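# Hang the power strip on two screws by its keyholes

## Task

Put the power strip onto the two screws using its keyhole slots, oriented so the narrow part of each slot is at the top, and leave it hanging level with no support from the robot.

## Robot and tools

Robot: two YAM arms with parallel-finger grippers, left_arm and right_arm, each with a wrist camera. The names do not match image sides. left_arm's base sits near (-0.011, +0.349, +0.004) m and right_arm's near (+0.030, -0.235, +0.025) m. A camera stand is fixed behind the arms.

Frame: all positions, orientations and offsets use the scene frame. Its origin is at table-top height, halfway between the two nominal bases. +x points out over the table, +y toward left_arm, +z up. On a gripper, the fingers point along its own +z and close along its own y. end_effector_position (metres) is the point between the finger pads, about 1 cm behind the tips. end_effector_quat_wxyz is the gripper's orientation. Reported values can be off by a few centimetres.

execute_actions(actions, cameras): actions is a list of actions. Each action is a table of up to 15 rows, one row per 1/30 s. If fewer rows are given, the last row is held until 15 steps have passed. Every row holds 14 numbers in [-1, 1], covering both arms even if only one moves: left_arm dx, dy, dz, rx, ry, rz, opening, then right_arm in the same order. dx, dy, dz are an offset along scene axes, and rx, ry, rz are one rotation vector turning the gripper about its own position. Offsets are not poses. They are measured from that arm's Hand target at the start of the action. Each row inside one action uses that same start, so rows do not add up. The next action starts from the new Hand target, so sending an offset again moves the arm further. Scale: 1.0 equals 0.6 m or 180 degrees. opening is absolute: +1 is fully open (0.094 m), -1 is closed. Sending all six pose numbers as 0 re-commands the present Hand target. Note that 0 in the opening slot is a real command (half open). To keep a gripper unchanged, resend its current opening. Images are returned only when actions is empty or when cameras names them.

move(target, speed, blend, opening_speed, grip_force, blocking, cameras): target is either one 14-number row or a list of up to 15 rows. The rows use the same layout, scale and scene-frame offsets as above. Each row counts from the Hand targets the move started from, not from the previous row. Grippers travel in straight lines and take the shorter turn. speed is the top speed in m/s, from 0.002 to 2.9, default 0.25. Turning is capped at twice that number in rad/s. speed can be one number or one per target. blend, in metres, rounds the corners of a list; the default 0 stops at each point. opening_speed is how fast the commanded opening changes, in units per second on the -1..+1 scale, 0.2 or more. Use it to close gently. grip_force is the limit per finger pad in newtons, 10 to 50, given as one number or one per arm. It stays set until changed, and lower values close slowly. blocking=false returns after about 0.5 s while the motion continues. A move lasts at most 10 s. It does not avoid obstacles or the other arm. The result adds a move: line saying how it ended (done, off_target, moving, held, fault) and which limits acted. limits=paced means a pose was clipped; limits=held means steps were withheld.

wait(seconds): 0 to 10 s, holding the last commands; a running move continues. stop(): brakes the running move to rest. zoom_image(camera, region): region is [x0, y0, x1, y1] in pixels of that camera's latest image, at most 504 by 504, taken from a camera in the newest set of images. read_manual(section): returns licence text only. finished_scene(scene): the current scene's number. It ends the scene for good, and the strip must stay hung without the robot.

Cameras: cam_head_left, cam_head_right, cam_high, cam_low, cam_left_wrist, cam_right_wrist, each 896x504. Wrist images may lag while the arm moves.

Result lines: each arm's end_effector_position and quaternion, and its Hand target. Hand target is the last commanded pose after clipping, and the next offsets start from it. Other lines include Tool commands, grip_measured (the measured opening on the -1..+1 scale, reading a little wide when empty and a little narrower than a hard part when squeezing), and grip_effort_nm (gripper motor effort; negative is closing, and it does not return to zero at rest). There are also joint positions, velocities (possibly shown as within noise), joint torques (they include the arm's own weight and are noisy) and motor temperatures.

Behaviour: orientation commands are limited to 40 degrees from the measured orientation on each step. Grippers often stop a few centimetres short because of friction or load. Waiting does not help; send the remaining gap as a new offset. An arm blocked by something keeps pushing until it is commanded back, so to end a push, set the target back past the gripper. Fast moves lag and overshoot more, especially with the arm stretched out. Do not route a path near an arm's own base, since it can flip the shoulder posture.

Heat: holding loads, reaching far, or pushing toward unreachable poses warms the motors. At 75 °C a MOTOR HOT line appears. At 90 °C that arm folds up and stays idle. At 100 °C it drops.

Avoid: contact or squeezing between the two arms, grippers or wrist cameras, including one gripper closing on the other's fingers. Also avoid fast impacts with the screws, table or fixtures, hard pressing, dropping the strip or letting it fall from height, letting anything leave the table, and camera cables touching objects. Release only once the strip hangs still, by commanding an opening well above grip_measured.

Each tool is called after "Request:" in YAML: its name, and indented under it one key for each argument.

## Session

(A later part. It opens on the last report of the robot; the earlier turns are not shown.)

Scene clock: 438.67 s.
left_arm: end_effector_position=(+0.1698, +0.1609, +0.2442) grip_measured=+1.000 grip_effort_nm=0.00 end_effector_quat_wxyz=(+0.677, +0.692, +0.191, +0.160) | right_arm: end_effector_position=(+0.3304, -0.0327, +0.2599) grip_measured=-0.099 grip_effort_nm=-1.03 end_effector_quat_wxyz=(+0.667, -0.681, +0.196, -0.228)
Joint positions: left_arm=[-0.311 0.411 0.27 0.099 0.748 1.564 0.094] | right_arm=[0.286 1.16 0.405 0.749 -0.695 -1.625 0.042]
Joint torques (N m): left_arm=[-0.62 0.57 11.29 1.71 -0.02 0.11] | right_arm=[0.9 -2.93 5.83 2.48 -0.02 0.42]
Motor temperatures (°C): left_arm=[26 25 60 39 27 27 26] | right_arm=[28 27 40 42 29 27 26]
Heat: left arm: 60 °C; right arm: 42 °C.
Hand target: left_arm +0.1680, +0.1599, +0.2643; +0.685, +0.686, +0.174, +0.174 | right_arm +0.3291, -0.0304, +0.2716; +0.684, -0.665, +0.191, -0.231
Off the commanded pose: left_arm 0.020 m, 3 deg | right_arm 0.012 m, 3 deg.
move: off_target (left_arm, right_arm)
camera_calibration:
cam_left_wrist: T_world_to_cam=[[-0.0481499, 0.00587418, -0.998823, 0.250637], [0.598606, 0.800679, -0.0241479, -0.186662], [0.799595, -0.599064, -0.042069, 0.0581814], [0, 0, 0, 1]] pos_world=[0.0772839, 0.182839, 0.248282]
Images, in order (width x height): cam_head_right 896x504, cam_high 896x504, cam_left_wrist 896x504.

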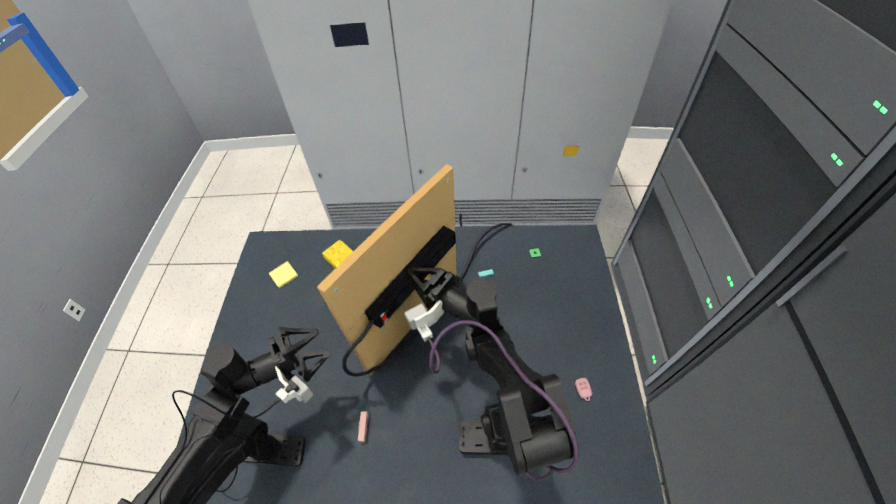

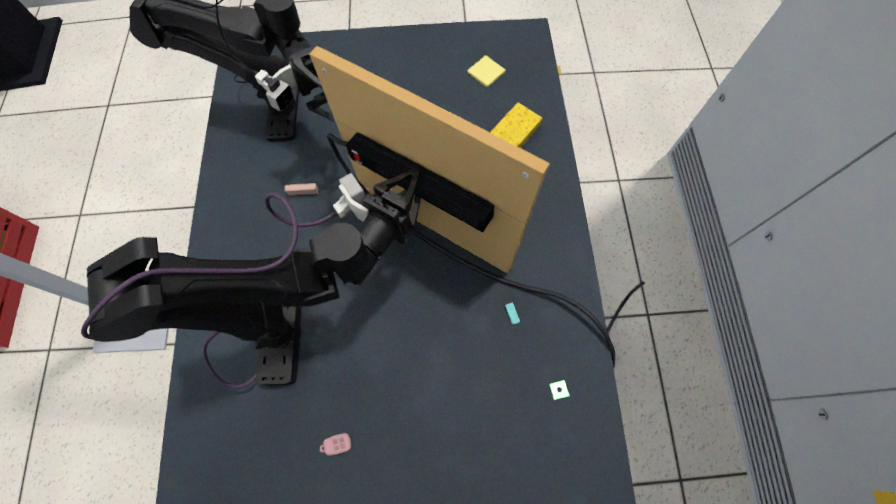

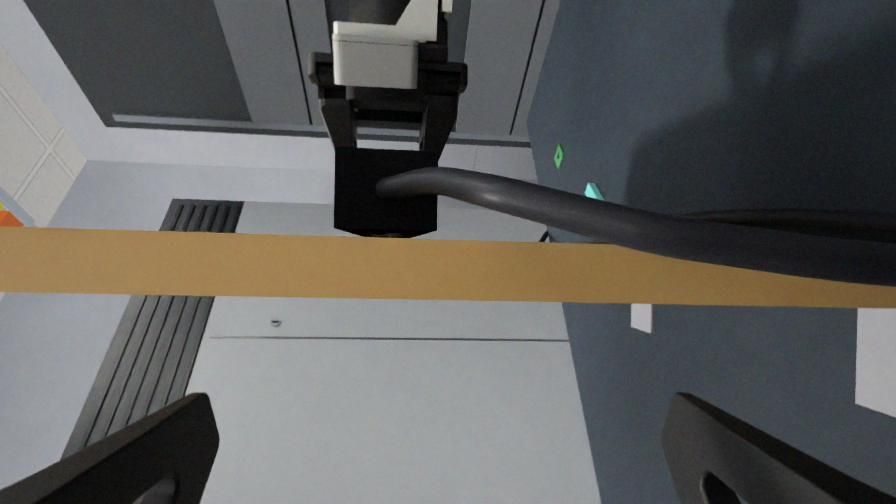

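Request:
move:
  target: [0,0,0,0,0,0,1.0, 0.0003,-0.0002,-0.0035,0.007,0.01,0,-0.4]
  speed: 0.04
  cameras: ["cam_left_wrist","cam_high","cam_head_right"]

Request:
zoom_image:
  camera: "cam_left_wrist"
  region: [310, 190, 450, 260]

Request:
zoom_image:
  camera: "cam_high"
  region: [330, 110, 510, 250]

Request:
zoom_image:
  camera: "cam_head_right"
  region: [340, 200, 490, 330]

Scene clock: 443.07 s.
left_arm: end_effector_position=(+0.1698, +0.1609, +0.2442) grip_measured=+1.000 grip_effort_nm=-0.01 end_effector_quat_wxyz=(+0.677, +0.692, +0.191, +0.160) | right_arm: end_effector_position=(+0.3306, -0.0324, +0.2586) grip_measured=-0.099 grip_effort_nm=-1.03 end_effector_quat_wxyz=(+0.671, -0.677, +0.207, -0.219)
Joint positions: left_arm=[-0.311 0.411 0.27 0.099 0.748 1.564 0.094] | right_arm=[0.288 1.167 0.4 0.763 -0.692 -1.592 0.042]
Joint torques (N m): left_arm=[-0.61 0.58 11.29 1.71 -0.02 0.11] | right_arm=[0.57 -2.76 5.76 2.47 -0.03 0.46]
Motor temperatures (°C): left_arm=[26 25 60 39 27 27 26] | right_arm=[28 27 39 42 29 27 26]
Heat: left arm: 60 °C; right arm: 42 °C.
Hand target: left_arm +0.1680, +0.1599, +0.2643; +0.685, +0.686, +0.174, +0.174 | right_arm +0.3293, -0.0305, +0.2696; +0.688, -0.661, +0.204, -0.218
Off the commanded pose: left_arm 0.020 m, 3 deg | right_arm 0.011 m, 3 deg.
move: off_target (left_arm, right_arm)
camera_calibration:
cam_left_wrist: T_world_to_cam=[[-0.0481499, 0.00587418, -0.998823, 0.250637], [0.598606, 0.800679, -0.0241479, -0.186662], [0.799595, -0.599064, -0.042069, 0.0581814], [0, 0, 0, 1]] pos_world=[0.0772839, 0.182839, 0.248282]
Images, in order (width x height): cam_head_right 896x504, cam_high 896x504, cam_left_wrist 896x504.

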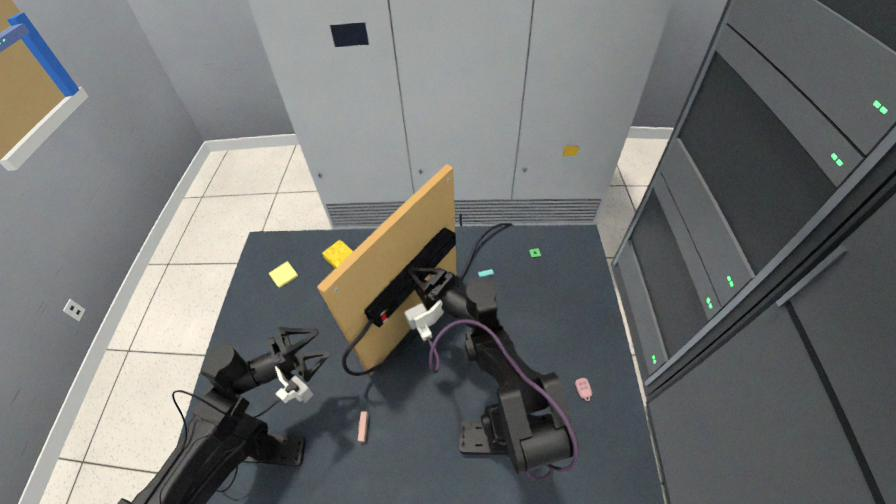

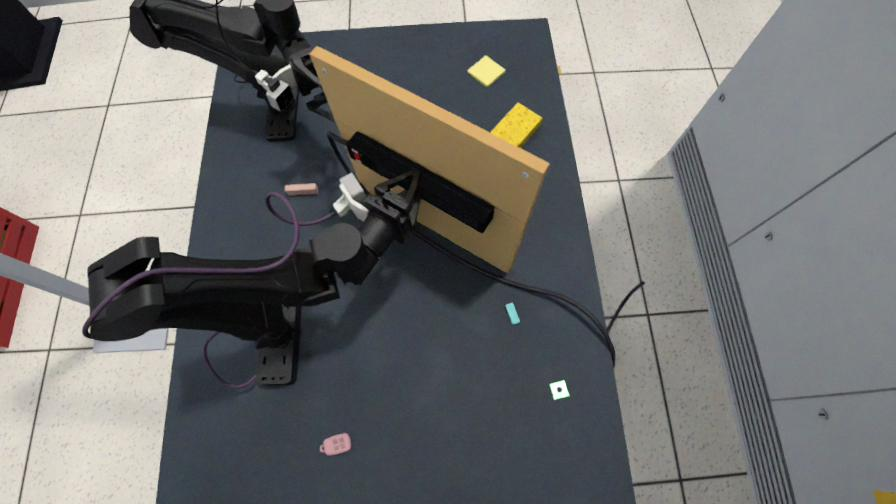

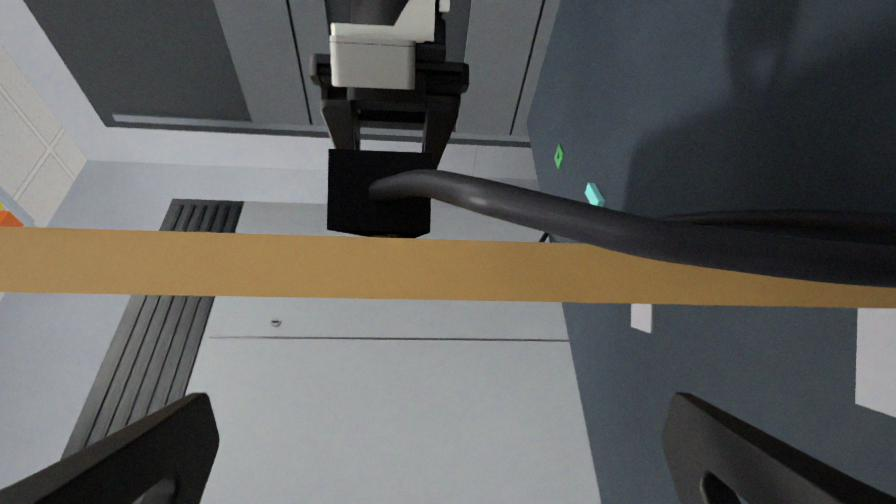

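Scaled by 3.600 from the camera's 896x504 image, which has a finer 1280x720 frame.

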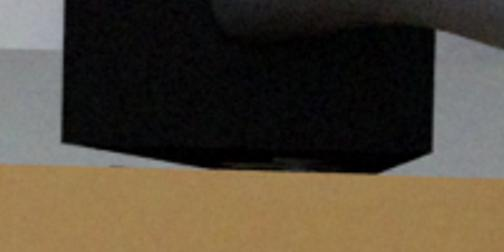

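Scaled by 2.800 from the camera's 896x504 image, which has a finer 1280x720 frame.

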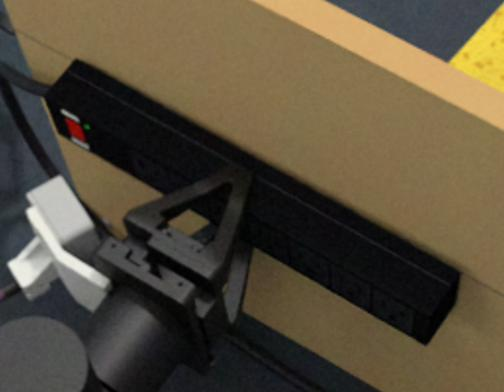

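Scaled by 3.360 from the camera's 896x504 image, which has a finer 1280x720 frame.

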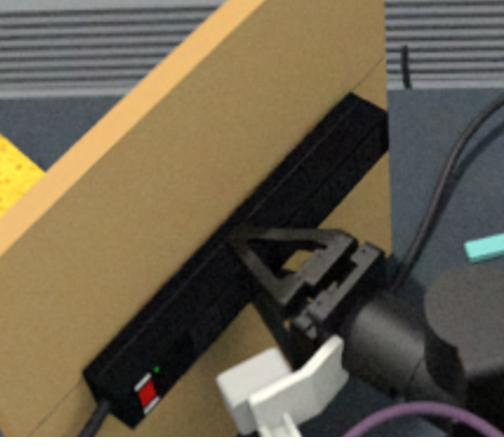

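Request:
move:
  target: [0,0,0,0,0,0,1.0, 0.0077,0.0109,0.0,0,0,0,-0.4]
  speed: 0.04
  cameras: ["cam_left_wrist"]

Request:
zoom_image:
  camera: "cam_left_wrist"
  region: [310, 190, 450, 260]

Scene clock: 446.07 s.
left_arm: end_effector_position=(+0.1698, +0.1609, +0.2442) grip_measured=+1.000 grip_effort_nm=0.00 end_effector_quat_wxyz=(+0.677, +0.692, +0.191, +0.160) | right_arm: end_effector_position=(+0.3329, -0.0279, +0.2557) grip_measured=-0.099 grip_effort_nm=-1.03 end_effector_quat_wxyz=(+0.672, -0.676, +0.208, -0.218)
Joint positions: left_arm=[-0.311 0.411 0.27 0.099 0.748 1.564 0.094] | right_arm=[0.306 1.196 0.4 0.796 -0.673 -1.586 0.042]
Joint torques (N m): left_arm=[-0.61 0.58 11.28 1.71 -0.03 0.11] | right_arm=[1.2 -2.73 7.24 2.36 0.04 0.44]
Motor temperatures (°C): left_arm=[26 25 60 39 27 27 26] | right_arm=[28 27 39 42 29 27 26]
Heat: left arm: 60 °C; right arm: 42 °C.
Hand target: left_arm +0.1680, +0.1599, +0.2643; +0.685, +0.686, +0.174, +0.174 | right_arm +0.3340, -0.0240, +0.2696; +0.688, -0.661, +0.204, -0.218
Off the commanded pose: left_arm 0.020 m, 3 deg | right_arm 0.014 m, 3 deg.
move: off_target (left_arm, right_arm)
camera_calibration:
cam_left_wrist: T_world_to_cam=[[-0.0481499, 0.00587418, -0.998823, 0.250637], [0.598606, 0.800679, -0.0241479, -0.186662], [0.799595, -0.599064, -0.042069, 0.0581814], [0, 0, 0, 1]] pos_world=[0.0772839, 0.182839, 0.248282]
Images, in order (width x height): cam_left_wrist 896x504.

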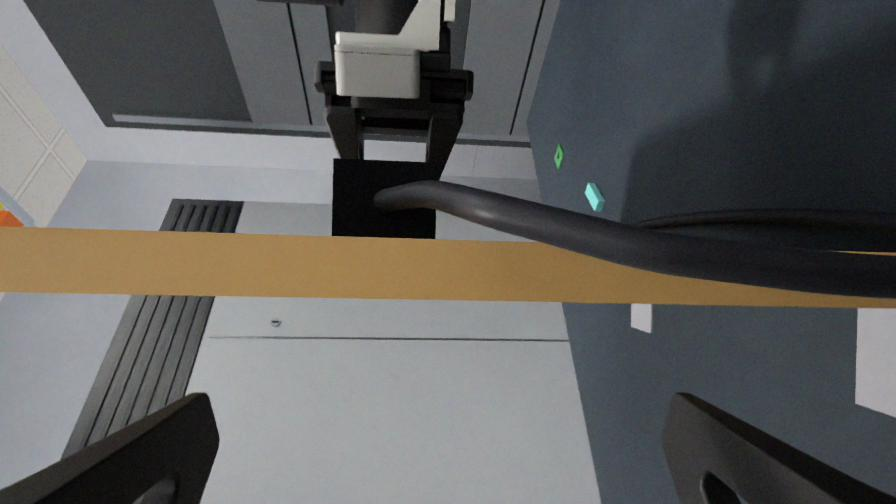

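Scaled by 3.600 from the camera's 896x504 image, which has a finer 1280x720 frame.

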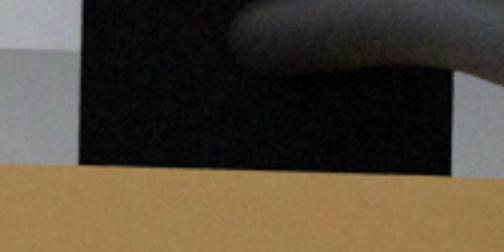

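Request:
execute_actions:
  actions: []
  cameras: ["cam_high","cam_head_right"]

Request:
zoom_image:
  camera: "cam_high"
  region: [330, 110, 510, 250]

Request:
zoom_image:
  camera: "cam_head_right"
  region: [340, 200, 490, 330]

Scene clock: 446.73 s.
left_arm: end_effector_position=(+0.1698, +0.1609, +0.2442) grip_measured=+1.000 grip_effort_nm=0.00 end_effector_quat_wxyz=(+0.677, +0.692, +0.191, +0.160) | right_arm: end_effector_position=(+0.3329, -0.0279, +0.2557) grip_measured=-0.099 grip_effort_nm=-1.03 end_effector_quat_wxyz=(+0.672, -0.676, +0.208, -0.218)
Joint positions: left_arm=[-0.311 0.411 0.27 0.099 0.748 1.564 0.094] | right_arm=[0.306 1.196 0.4 0.796 -0.673 -1.586 0.042]
Joint velocities: within noise
Joint torques (N m): left_arm=[-0.61 0.57 11.29 1.71 -0.02 0.11] | right_arm=[0.95 -2.69 7.41 2.31 0.09 0.44]
Motor temperatures (°C): left_arm=[26 25 60 39 27 27 26] | right_arm=[28 27 39 42 29 27 26]
Heat: left arm: 60 °C; right arm: 42 °C.
Hand target: left_arm +0.1680, +0.1599, +0.2643; +0.685, +0.686, +0.174, +0.174 | right_arm +0.3340, -0.0240, +0.2696; +0.688, -0.661, +0.204, -0.218
Tool commands: left_gripper/opening=+1.0 right_gripper/opening=-0.4
Off the commanded pose: left_arm 0.020 m, 3 deg | right_arm 0.014 m, 3 deg.
Images, in order (width x height): cam_head_right 896x504, cam_high 896x504.

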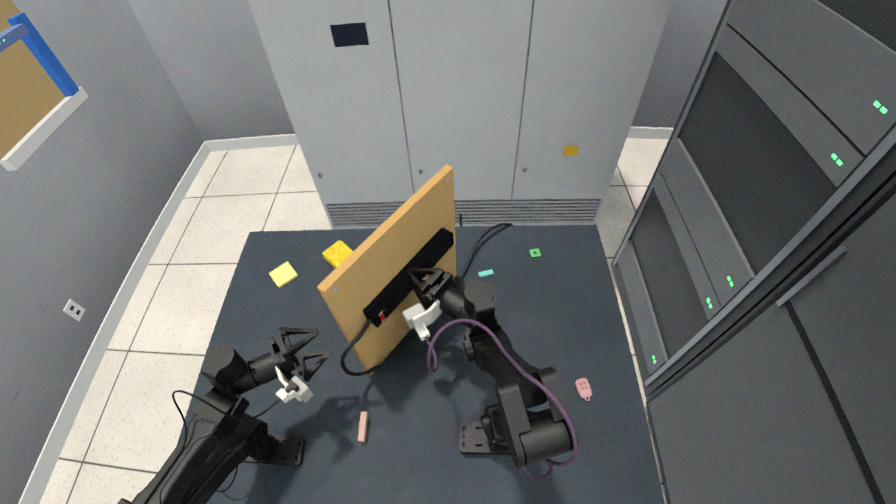

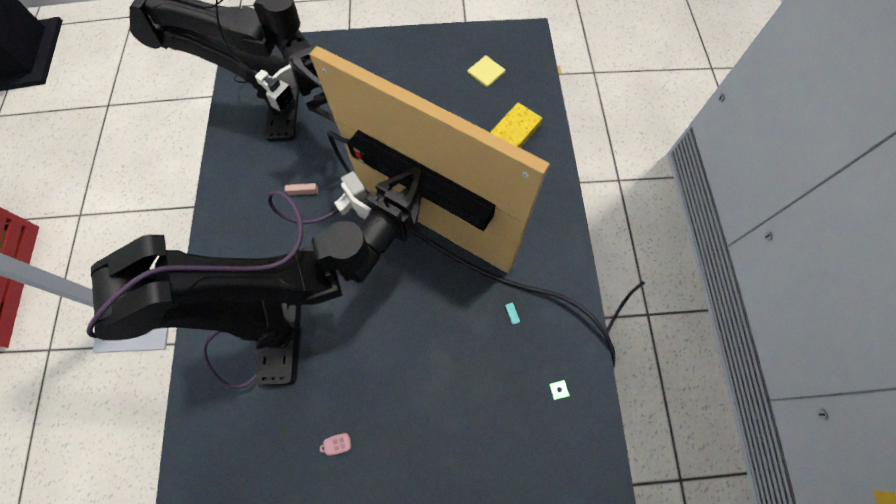

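Scaled by 2.800 from the camera's 896x504 image, which has a finer 1280x720 frame.

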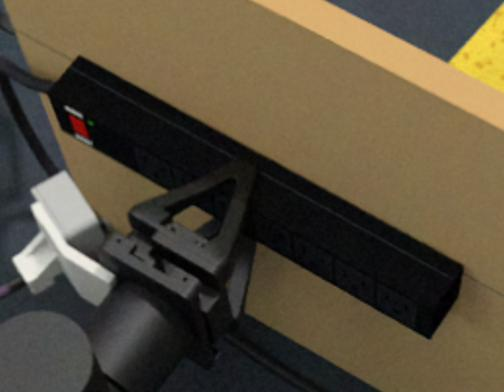

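Scaled by 3.360 from the camera's 896x504 image, which has a finer 1280x720 frame.

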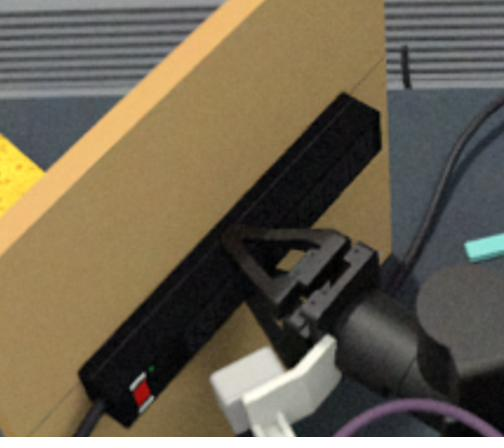

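Request:
move:
  target: [0,0,0,0,0,0,1.0, 0.0,0.0,-0.02,0,0,0,-0.4]
  speed: 0.04
  cameras: ["cam_left_wrist"]

Request:
zoom_image:
  camera: "cam_left_wrist"
  region: [310, 190, 450, 260]

Scene clock: 449.87 s.
left_arm: end_effector_position=(+0.1698, +0.1609, +0.2442) grip_measured=+1.000 grip_effort_nm=0.00 end_effector_quat_wxyz=(+0.677, +0.692, +0.191, +0.160) | right_arm: end_effector_position=(+0.3332, -0.0269, +0.2539) grip_measured=-0.099 grip_effort_nm=-1.03 end_effector_quat_wxyz=(+0.681, -0.669, +0.204, -0.219)
Joint positions: left_arm=[-0.311 0.411 0.27 0.099 0.748 1.564 0.094] | right_arm=[0.308 1.231 0.38 0.88 -0.675 -1.567 0.042]
Joint torques (N m): left_arm=[-0.59 0.58 11.28 1.72 -0.03 0.11] | right_arm=[1.11 -2.13 6.02 2.23 0.06 0.26]
Motor temperatures (°C): left_arm=[26 25 61 39 27 27 26] | right_arm=[28 27 39 42 29 27 26]
Heat: left arm: 61 °C; right arm: 42 °C.
Hand target: left_arm +0.1680, +0.1599, +0.2643; +0.685, +0.686, +0.174, +0.174 | right_arm +0.3340, -0.0240, +0.2576; +0.688, -0.661, +0.204, -0.218
Off the commanded pose: left_arm 0.020 m, 3 deg | right_arm 0.005 m, 1 deg.
move: off_target (left_arm)
camera_calibration:
cam_left_wrist: T_world_to_cam=[[-0.0481499, 0.00587418, -0.998823, 0.250637], [0.598606, 0.800679, -0.0241479, -0.186662], [0.799595, -0.599064, -0.042069, 0.0581814], [0, 0, 0, 1]] pos_world=[0.0772839, 0.182839, 0.248282]
Images, in order (width x height): cam_left_wrist 896x504.

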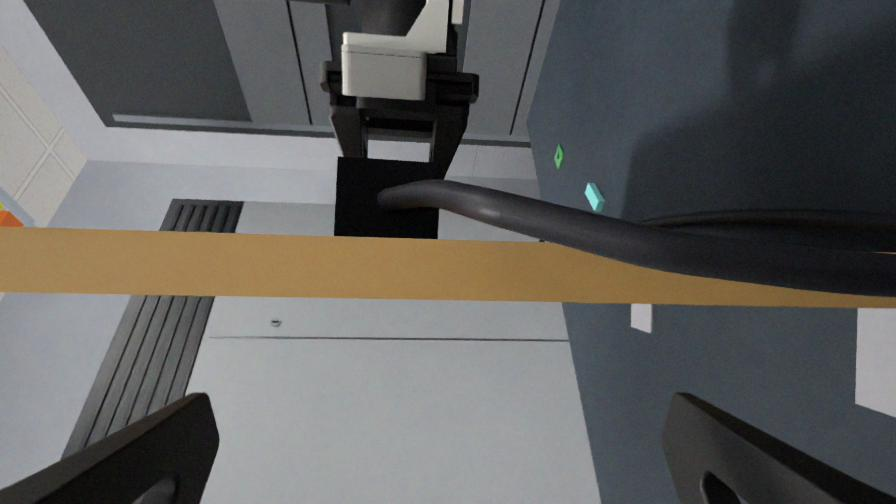

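Scaled by 3.600 from the camera's 896x504 image, which has a finer 1280x720 frame.

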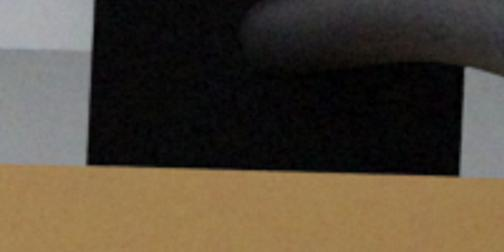

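Request:
move:
  target: [0,0,0,0,0,0,1.0, -0.0018,-0.0027,-0.02,-0.0137,0.0096,0,-0.4]
  speed: 0.04
  cameras: ["cam_left_wrist"]

Request:
zoom_image:
  camera: "cam_left_wrist"
  region: [310, 190, 450, 260]

Scene clock: 452.00 s.
left_arm: end_effector_position=(+0.1698, +0.1609, +0.2442) grip_measured=+1.000 grip_effort_nm=0.00 end_effector_quat_wxyz=(+0.677, +0.692, +0.191, +0.160) | right_arm: end_effector_position=(+0.3333, -0.0271, +0.2443) grip_measured=-0.099 grip_effort_nm=-1.03 end_effector_quat_wxyz=(+0.668, -0.681, +0.206, -0.217)
Joint positions: left_arm=[-0.311 0.411 0.27 0.099 0.748 1.564 0.094] | right_arm=[0.307 1.231 0.38 0.834 -0.676 -1.601 0.042]
Joint torques (N m): left_arm=[-0.61 0.58 11.28 1.71 -0.02 0.11] | right_arm=[0.47 -3.62 6.13 1.91 0.03 0.21]
Motor temperatures (°C): left_arm=[26 25 61 39 27 27 26] | right_arm=[28 27 39 42 29 27 26]
Heat: left arm: 61 °C; right arm: 42 °C.
Hand target: left_arm +0.1680, +0.1599, +0.2643; +0.685, +0.686, +0.174, +0.174 | right_arm +0.3329, -0.0256, +0.2456; +0.671, -0.679, +0.210, -0.212
Off the commanded pose: left_arm 0.020 m, 3 deg | right_arm 0.002 m, 1 deg.
move: off_target (left_arm)
camera_calibration:
cam_left_wrist: T_world_to_cam=[[-0.0481499, 0.00587418, -0.998823, 0.250637], [0.598606, 0.800679, -0.0241479, -0.186662], [0.799595, -0.599064, -0.042069, 0.0581814], [0, 0, 0, 1]] pos_world=[0.0772839, 0.182839, 0.248282]
Images, in order (width x height): cam_left_wrist 896x504.

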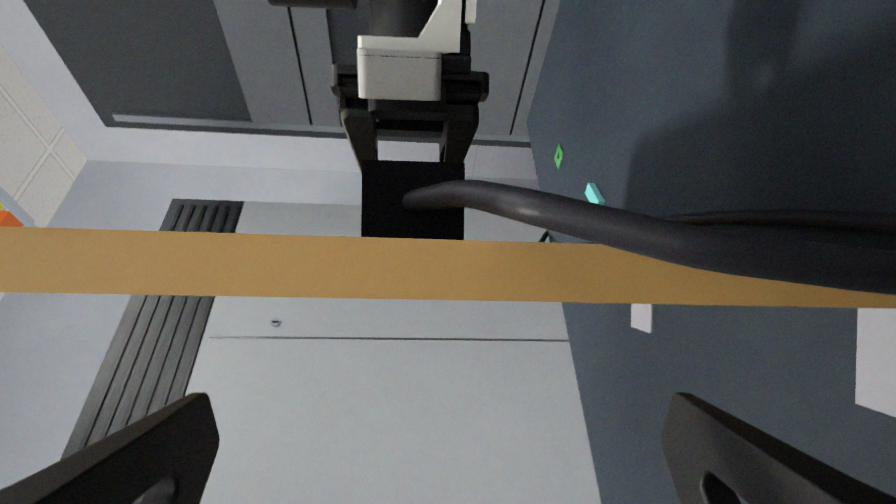

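Scaled by 3.600 from the camera's 896x504 image, which has a finer 1280x720 frame.

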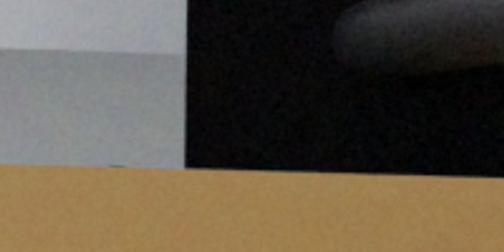

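Request:
move:
  target: [0,0,0,0,0,0,1.0, 0.0,0.0,-0.01,0,0,0,-0.4]
  speed: 0.03
  cameras: ["cam_left_wrist","cam_high","cam_head_right"]

Request:
zoom_image:
  camera: "cam_left_wrist"
  region: [310, 190, 450, 260]

Request:
zoom_image:
  camera: "cam_high"
  region: [330, 110, 510, 250]

Request:
zoom_image:
  camera: "cam_head_right"
  region: [340, 200, 490, 330]

Scene clock: 453.90 s.
left_arm: end_effector_position=(+0.1698, +0.1609, +0.2442) grip_measured=+1.000 grip_effort_nm=0.00 end_effector_quat_wxyz=(+0.677, +0.692, +0.191, +0.160) | right_arm: end_effector_position=(+0.3335, -0.0271, +0.2434) grip_measured=-0.099 grip_effort_nm=-1.03 end_effector_quat_wxyz=(+0.670, -0.680, +0.204, -0.219)
Joint positions: left_arm=[-0.311 0.411 0.27 0.099 0.748 1.564 0.094] | right_arm=[0.307 1.241 0.375 0.857 -0.676 -1.601 0.042]
Joint torques (N m): left_arm=[-0.62 0.58 11.29 1.71 -0.02 0.11] | right_arm=[0.53 -2.51 5.3 2.08 0 0.15]
Motor temperatures (°C): left_arm=[26 25 61 39 27 27 26] | right_arm=[28 27 39 42 29 27 26]
Heat: left arm: 61 °C; right arm: 42 °C.
Hand target: left_arm +0.1680, +0.1599, +0.2643; +0.685, +0.686, +0.174, +0.174 | right_arm +0.3328, -0.0257, +0.2395; +0.671, -0.679, +0.210, -0.212
Off the commanded pose: left_arm 0.020 m, 3 deg | right_arm 0.004 m, 1 deg.
move: off_target (left_arm)
camera_calibration:
cam_left_wrist: T_world_to_cam=[[-0.0481499, 0.00587418, -0.998823, 0.250637], [0.598606, 0.800679, -0.0241479, -0.186662], [0.799595, -0.599064, -0.042069, 0.0581814], [0, 0, 0, 1]] pos_world=[0.0772839, 0.182839, 0.248282]
Images, in order (width x height): cam_head_right 896x504, cam_high 896x504, cam_left_wrist 896x504.

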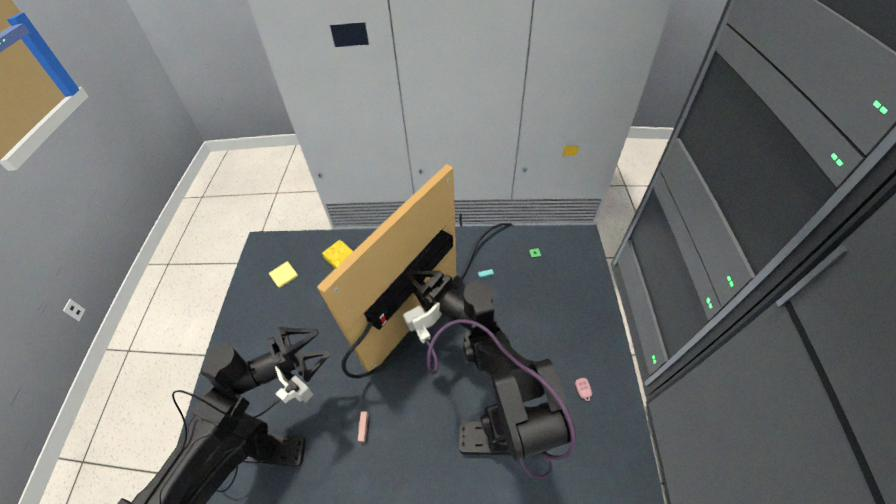

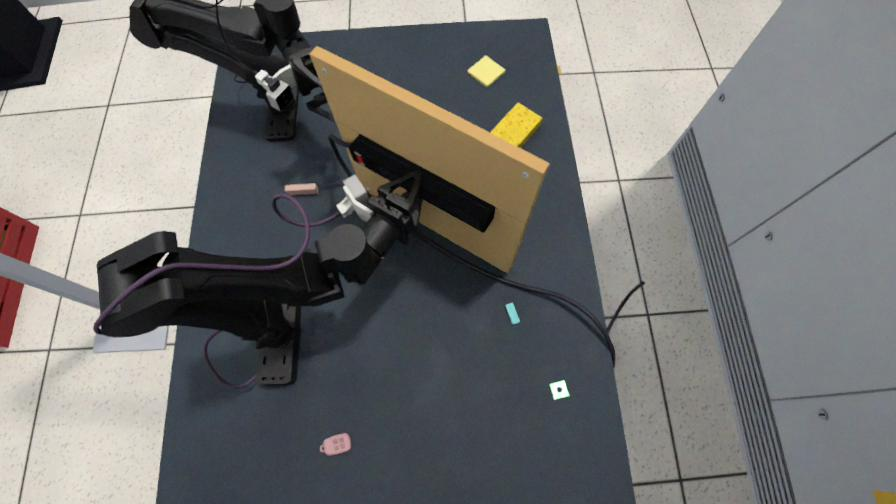

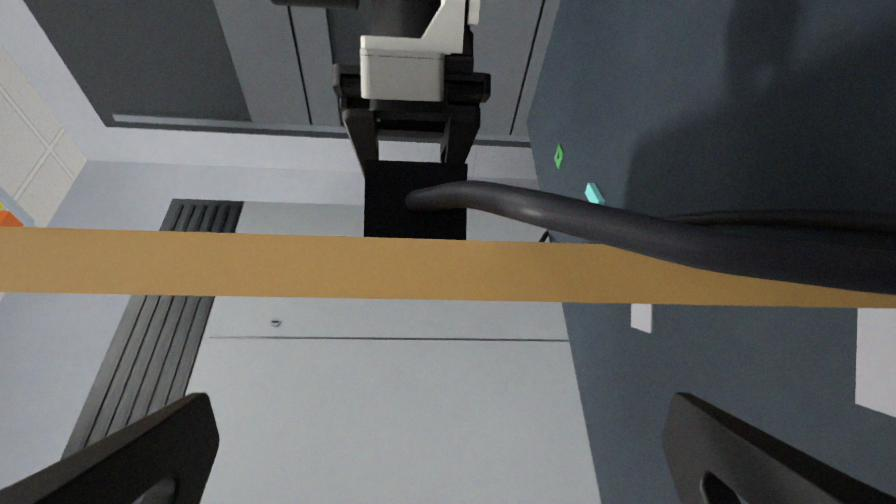

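Scaled by 3.600 from the camera's 896x504 image, which has a finer 1280x720 frame.

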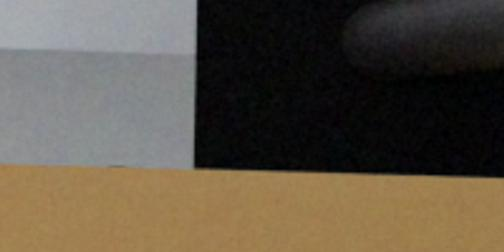

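Scaled by 2.800 from the camera's 896x504 image, which has a finer 1280x720 frame.

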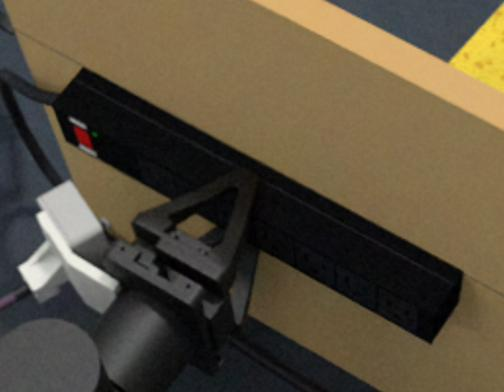

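Scaled by 3.360 from the camera's 896x504 image, which has a finer 1280x720 frame.

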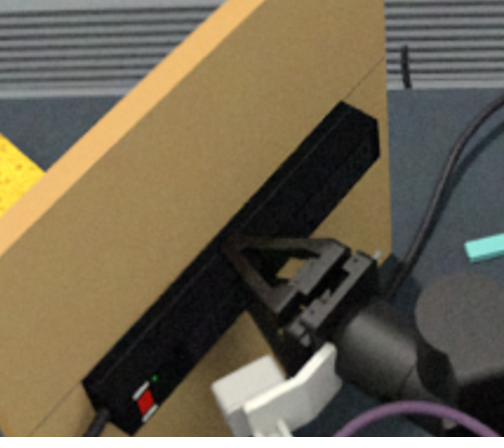

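Request:
move:
  target:
    - [0,0,0,0,0,0,1.0, 0.0,0.0,0.004,0,0,0,-0.4]
    - [0,0,0,0,0,0,1.0, 0.0,0.0,0.004,0,0,0,0.06]
  speed: [0.03,0.03]
  opening_speed: 0.5
  cameras: ["cam_left_wrist","cam_high","cam_head_right"]

Request:
zoom_image:
  camera: "cam_left_wrist"
  region: [310, 190, 450, 260]

Request:
zoom_image:
  camera: "cam_high"
  region: [330, 110, 510, 250]

Request:
zoom_image:
  camera: "cam_head_right"
  region: [340, 200, 490, 330]

Scene clock: 458.67 s.
left_arm: end_effector_position=(+0.1698, +0.1609, +0.2442) grip_measured=+1.000 grip_effort_nm=0.00 end_effector_quat_wxyz=(+0.677, +0.692, +0.191, +0.160) | right_arm: end_effector_position=(+0.3337, -0.0271, +0.2434) grip_measured=+0.058 grip_effort_nm=0.08 end_effector_quat_wxyz=(+0.670, -0.680, +0.204, -0.219)
Joint positions: left_arm=[-0.311 0.411 0.27 0.099 0.748 1.564 0.094] | right_arm=[0.307 1.241 0.375 0.857 -0.675 -1.601 0.05]
Joint torques (N m): left_arm=[-0.61 0.58 11.3 1.72 -0.02 0.11] | right_arm=[0.65 -3.22 5.6 1.91 -0.06 0.22]
Motor temperatures (°C): left_arm=[26 25 61 39 27 27 26] | right_arm=[28 27 38 42 29 27 26]
Heat: left arm: 61 °C; right arm: 42 °C.
Hand target: left_arm +0.1680, +0.1599, +0.2643; +0.685, +0.686, +0.174, +0.174 | right_arm +0.3328, -0.0257, +0.2419; +0.671, -0.679, +0.210, -0.212
Off the commanded pose: left_arm 0.020 m, 3 deg | right_arm 0.002 m, 1 deg.
move: off_target (left_arm)
camera_calibration:
cam_left_wrist: T_world_to_cam=[[-0.0481499, 0.00587418, -0.998823, 0.250637], [0.598606, 0.800679, -0.0241479, -0.186662], [0.799595, -0.599064, -0.042069, 0.0581814], [0, 0, 0, 1]] pos_world=[0.0772839, 0.182839, 0.248282]
Images, in order (width x height): cam_head_right 896x504, cam_high 896x504, cam_left_wrist 896x504.

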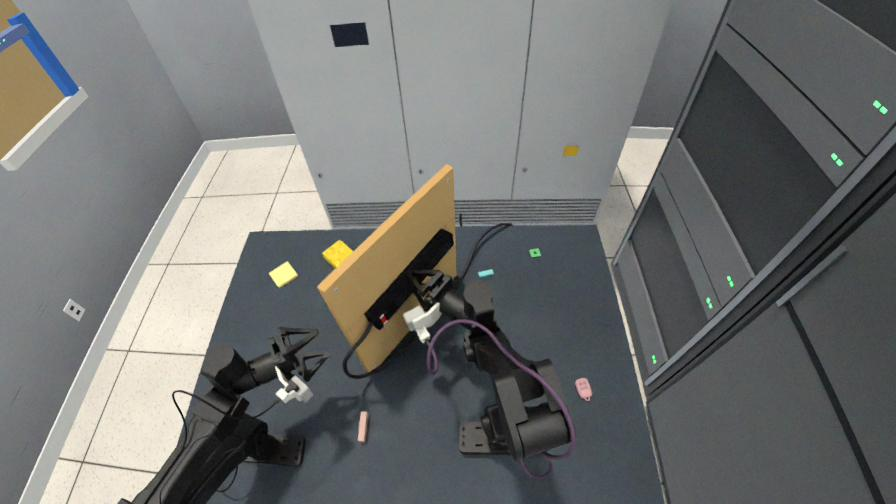

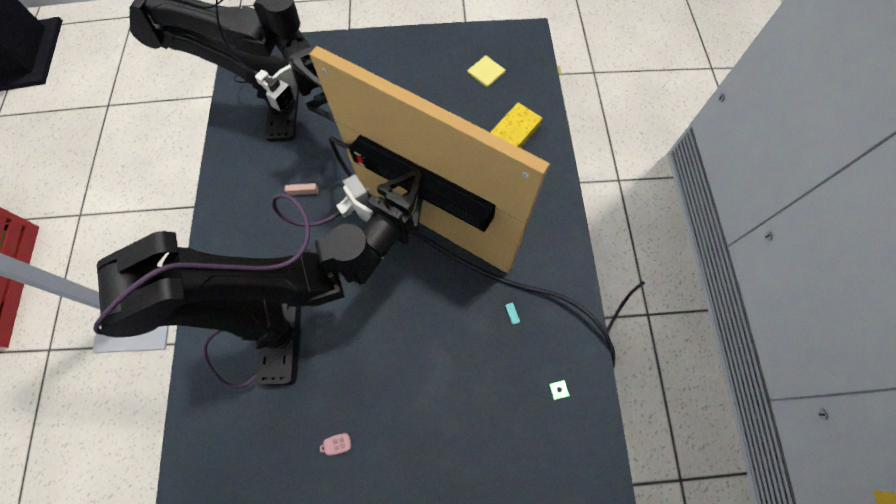

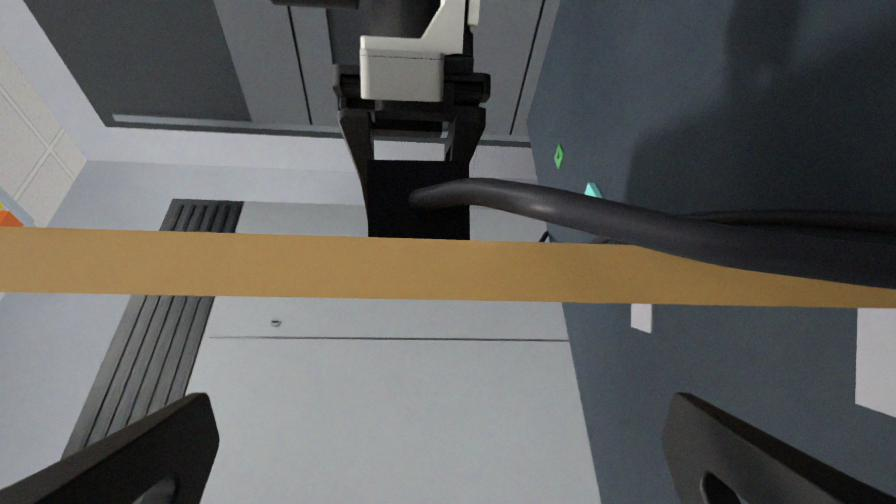

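Scaled by 3.600 from the camera's 896x504 image, which has a finer 1280x720 frame.

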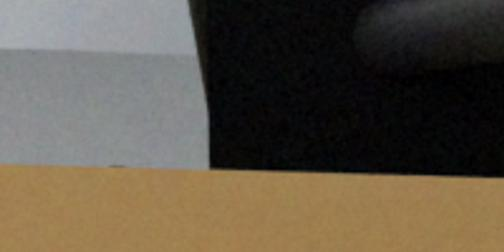

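Scaled by 2.800 from the camera's 896x504 image, which has a finer 1280x720 frame.

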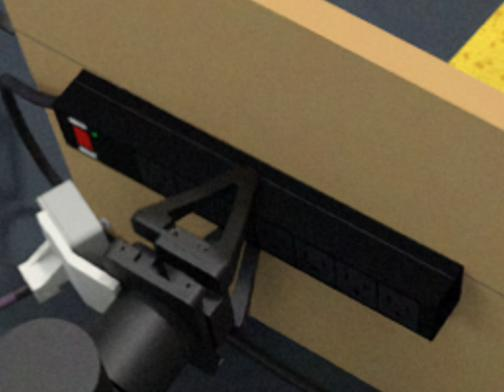

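Scaled by 3.360 from the camera's 896x504 image, which has a finer 1280x720 frame.

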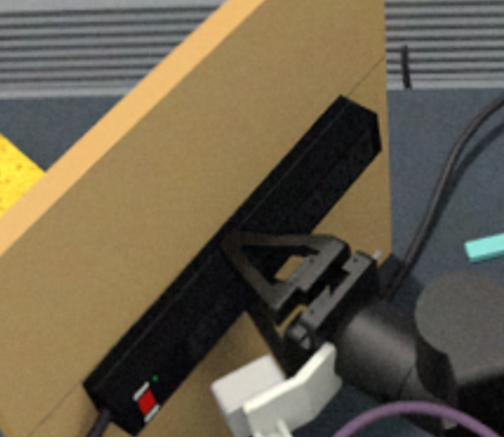

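Request:
move:
  target: [0,0,0,0,0,0,1.0, 0.0,0.0,0.0,0,0,0,0.12]
  speed: 0.03
  opening_speed: 0.5
  cameras: ["cam_left_wrist","cam_high","cam_head_right"]

Request:
zoom_image:
  camera: "cam_left_wrist"
  region: [310, 150, 500, 260]

Request:
zoom_image:
  camera: "cam_high"
  region: [330, 110, 510, 250]

Request:
zoom_image:
  camera: "cam_head_right"
  region: [340, 200, 490, 330]

Scene clock: 467.50 s.
left_arm: end_effector_position=(+0.1698, +0.1609, +0.2442) grip_measured=+1.000 grip_effort_nm=0.00 end_effector_quat_wxyz=(+0.677, +0.692, +0.191, +0.160) | right_arm: end_effector_position=(+0.3337, -0.0271, +0.2434) grip_measured=+0.118 grip_effort_nm=0.08 end_effector_quat_wxyz=(+0.670, -0.680, +0.204, -0.219)
Joint positions: left_arm=[-0.311 0.411 0.27 0.099 0.748 1.564 0.094] | right_arm=[0.307 1.241 0.375 0.857 -0.675 -1.601 0.053]
Joint torques (N m): left_arm=[-0.61 0.58 11.28 1.71 -0.02 0.11] | right_arm=[0.47 -3.25 5.37 1.96 0.01 0.12]
Motor temperatures (°C): left_arm=[26 25 61 39 27 27 26] | right_arm=[28 27 38 41 29 27 26]
Heat: left arm: 61 °C; right arm: 41 °C.
Hand target: left_arm +0.1680, +0.1599, +0.2643; +0.685, +0.686, +0.174, +0.174 | right_arm +0.3328, -0.0256, +0.2419; +0.671, -0.679, +0.210, -0.212
Off the commanded pose: left_arm 0.020 m, 3 deg | right_arm 0.002 m, 1 deg.
move: off_target (left_arm)
camera_calibration:
cam_left_wrist: T_world_to_cam=[[-0.0481499, 0.00587418, -0.998823, 0.250637], [0.598606, 0.800679, -0.0241479, -0.186662], [0.799595, -0.599064, -0.042069, 0.0581814], [0, 0, 0, 1]] pos_world=[0.0772839, 0.182839, 0.248282]
Images, in order (width x height): cam_head_right 896x504, cam_high 896x504, cam_left_wrist 896x504.

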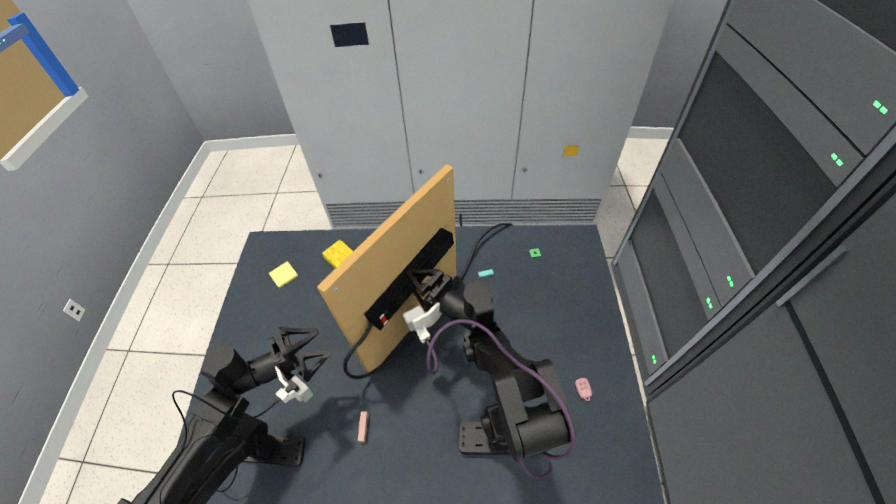

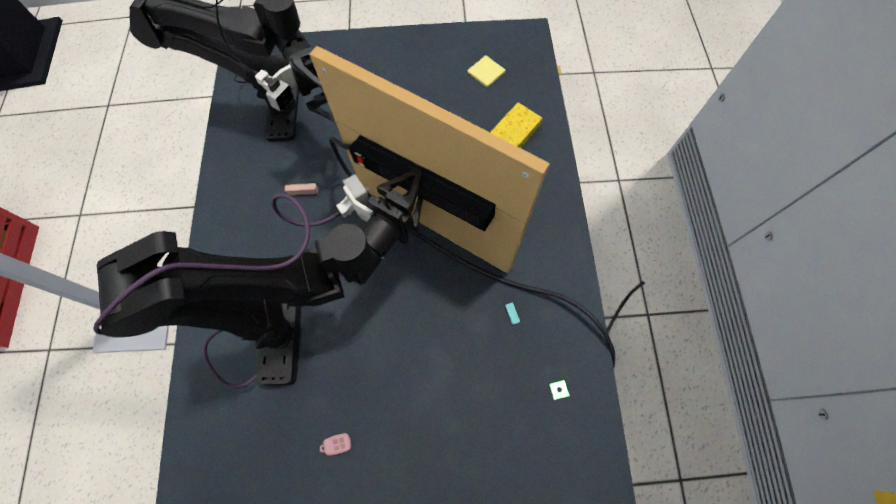

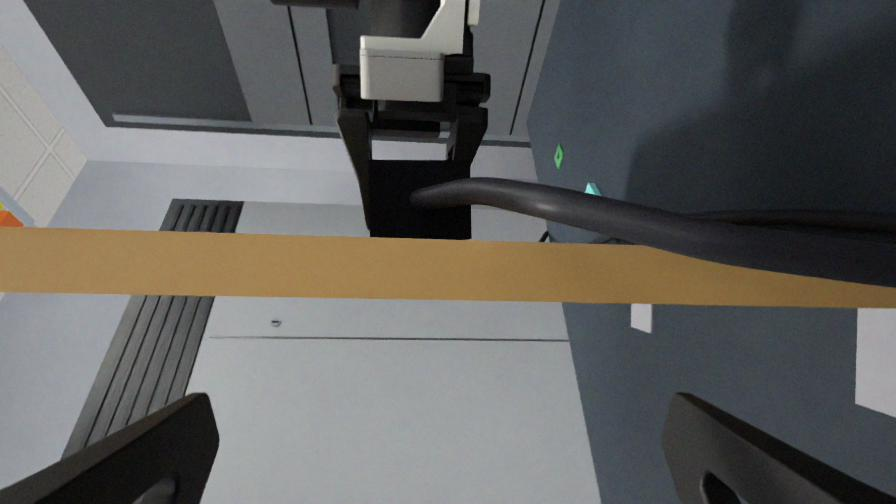

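Scaled by 2.653 from the camera's 896x504 image, which has a finer 1280x720 frame.

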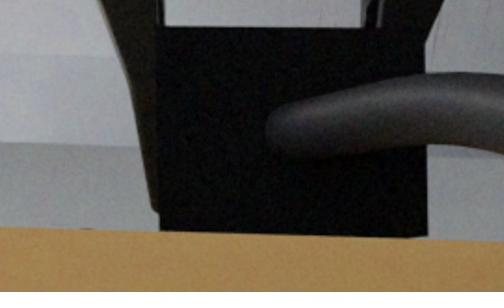

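Scaled by 2.800 from the camera's 896x504 image, which has a finer 1280x720 frame.

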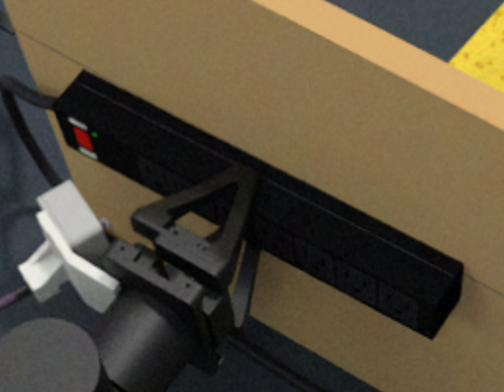

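Scaled by 3.360 from the camera's 896x504 image, which has a finer 1280x720 frame.

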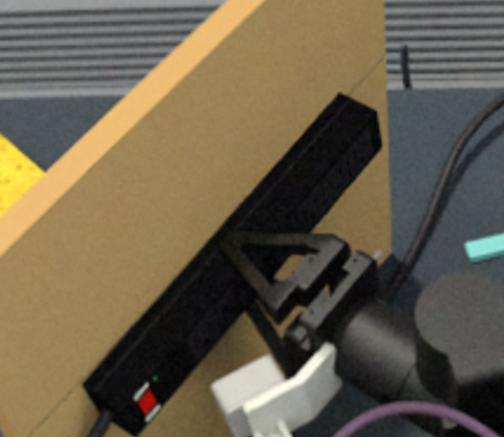

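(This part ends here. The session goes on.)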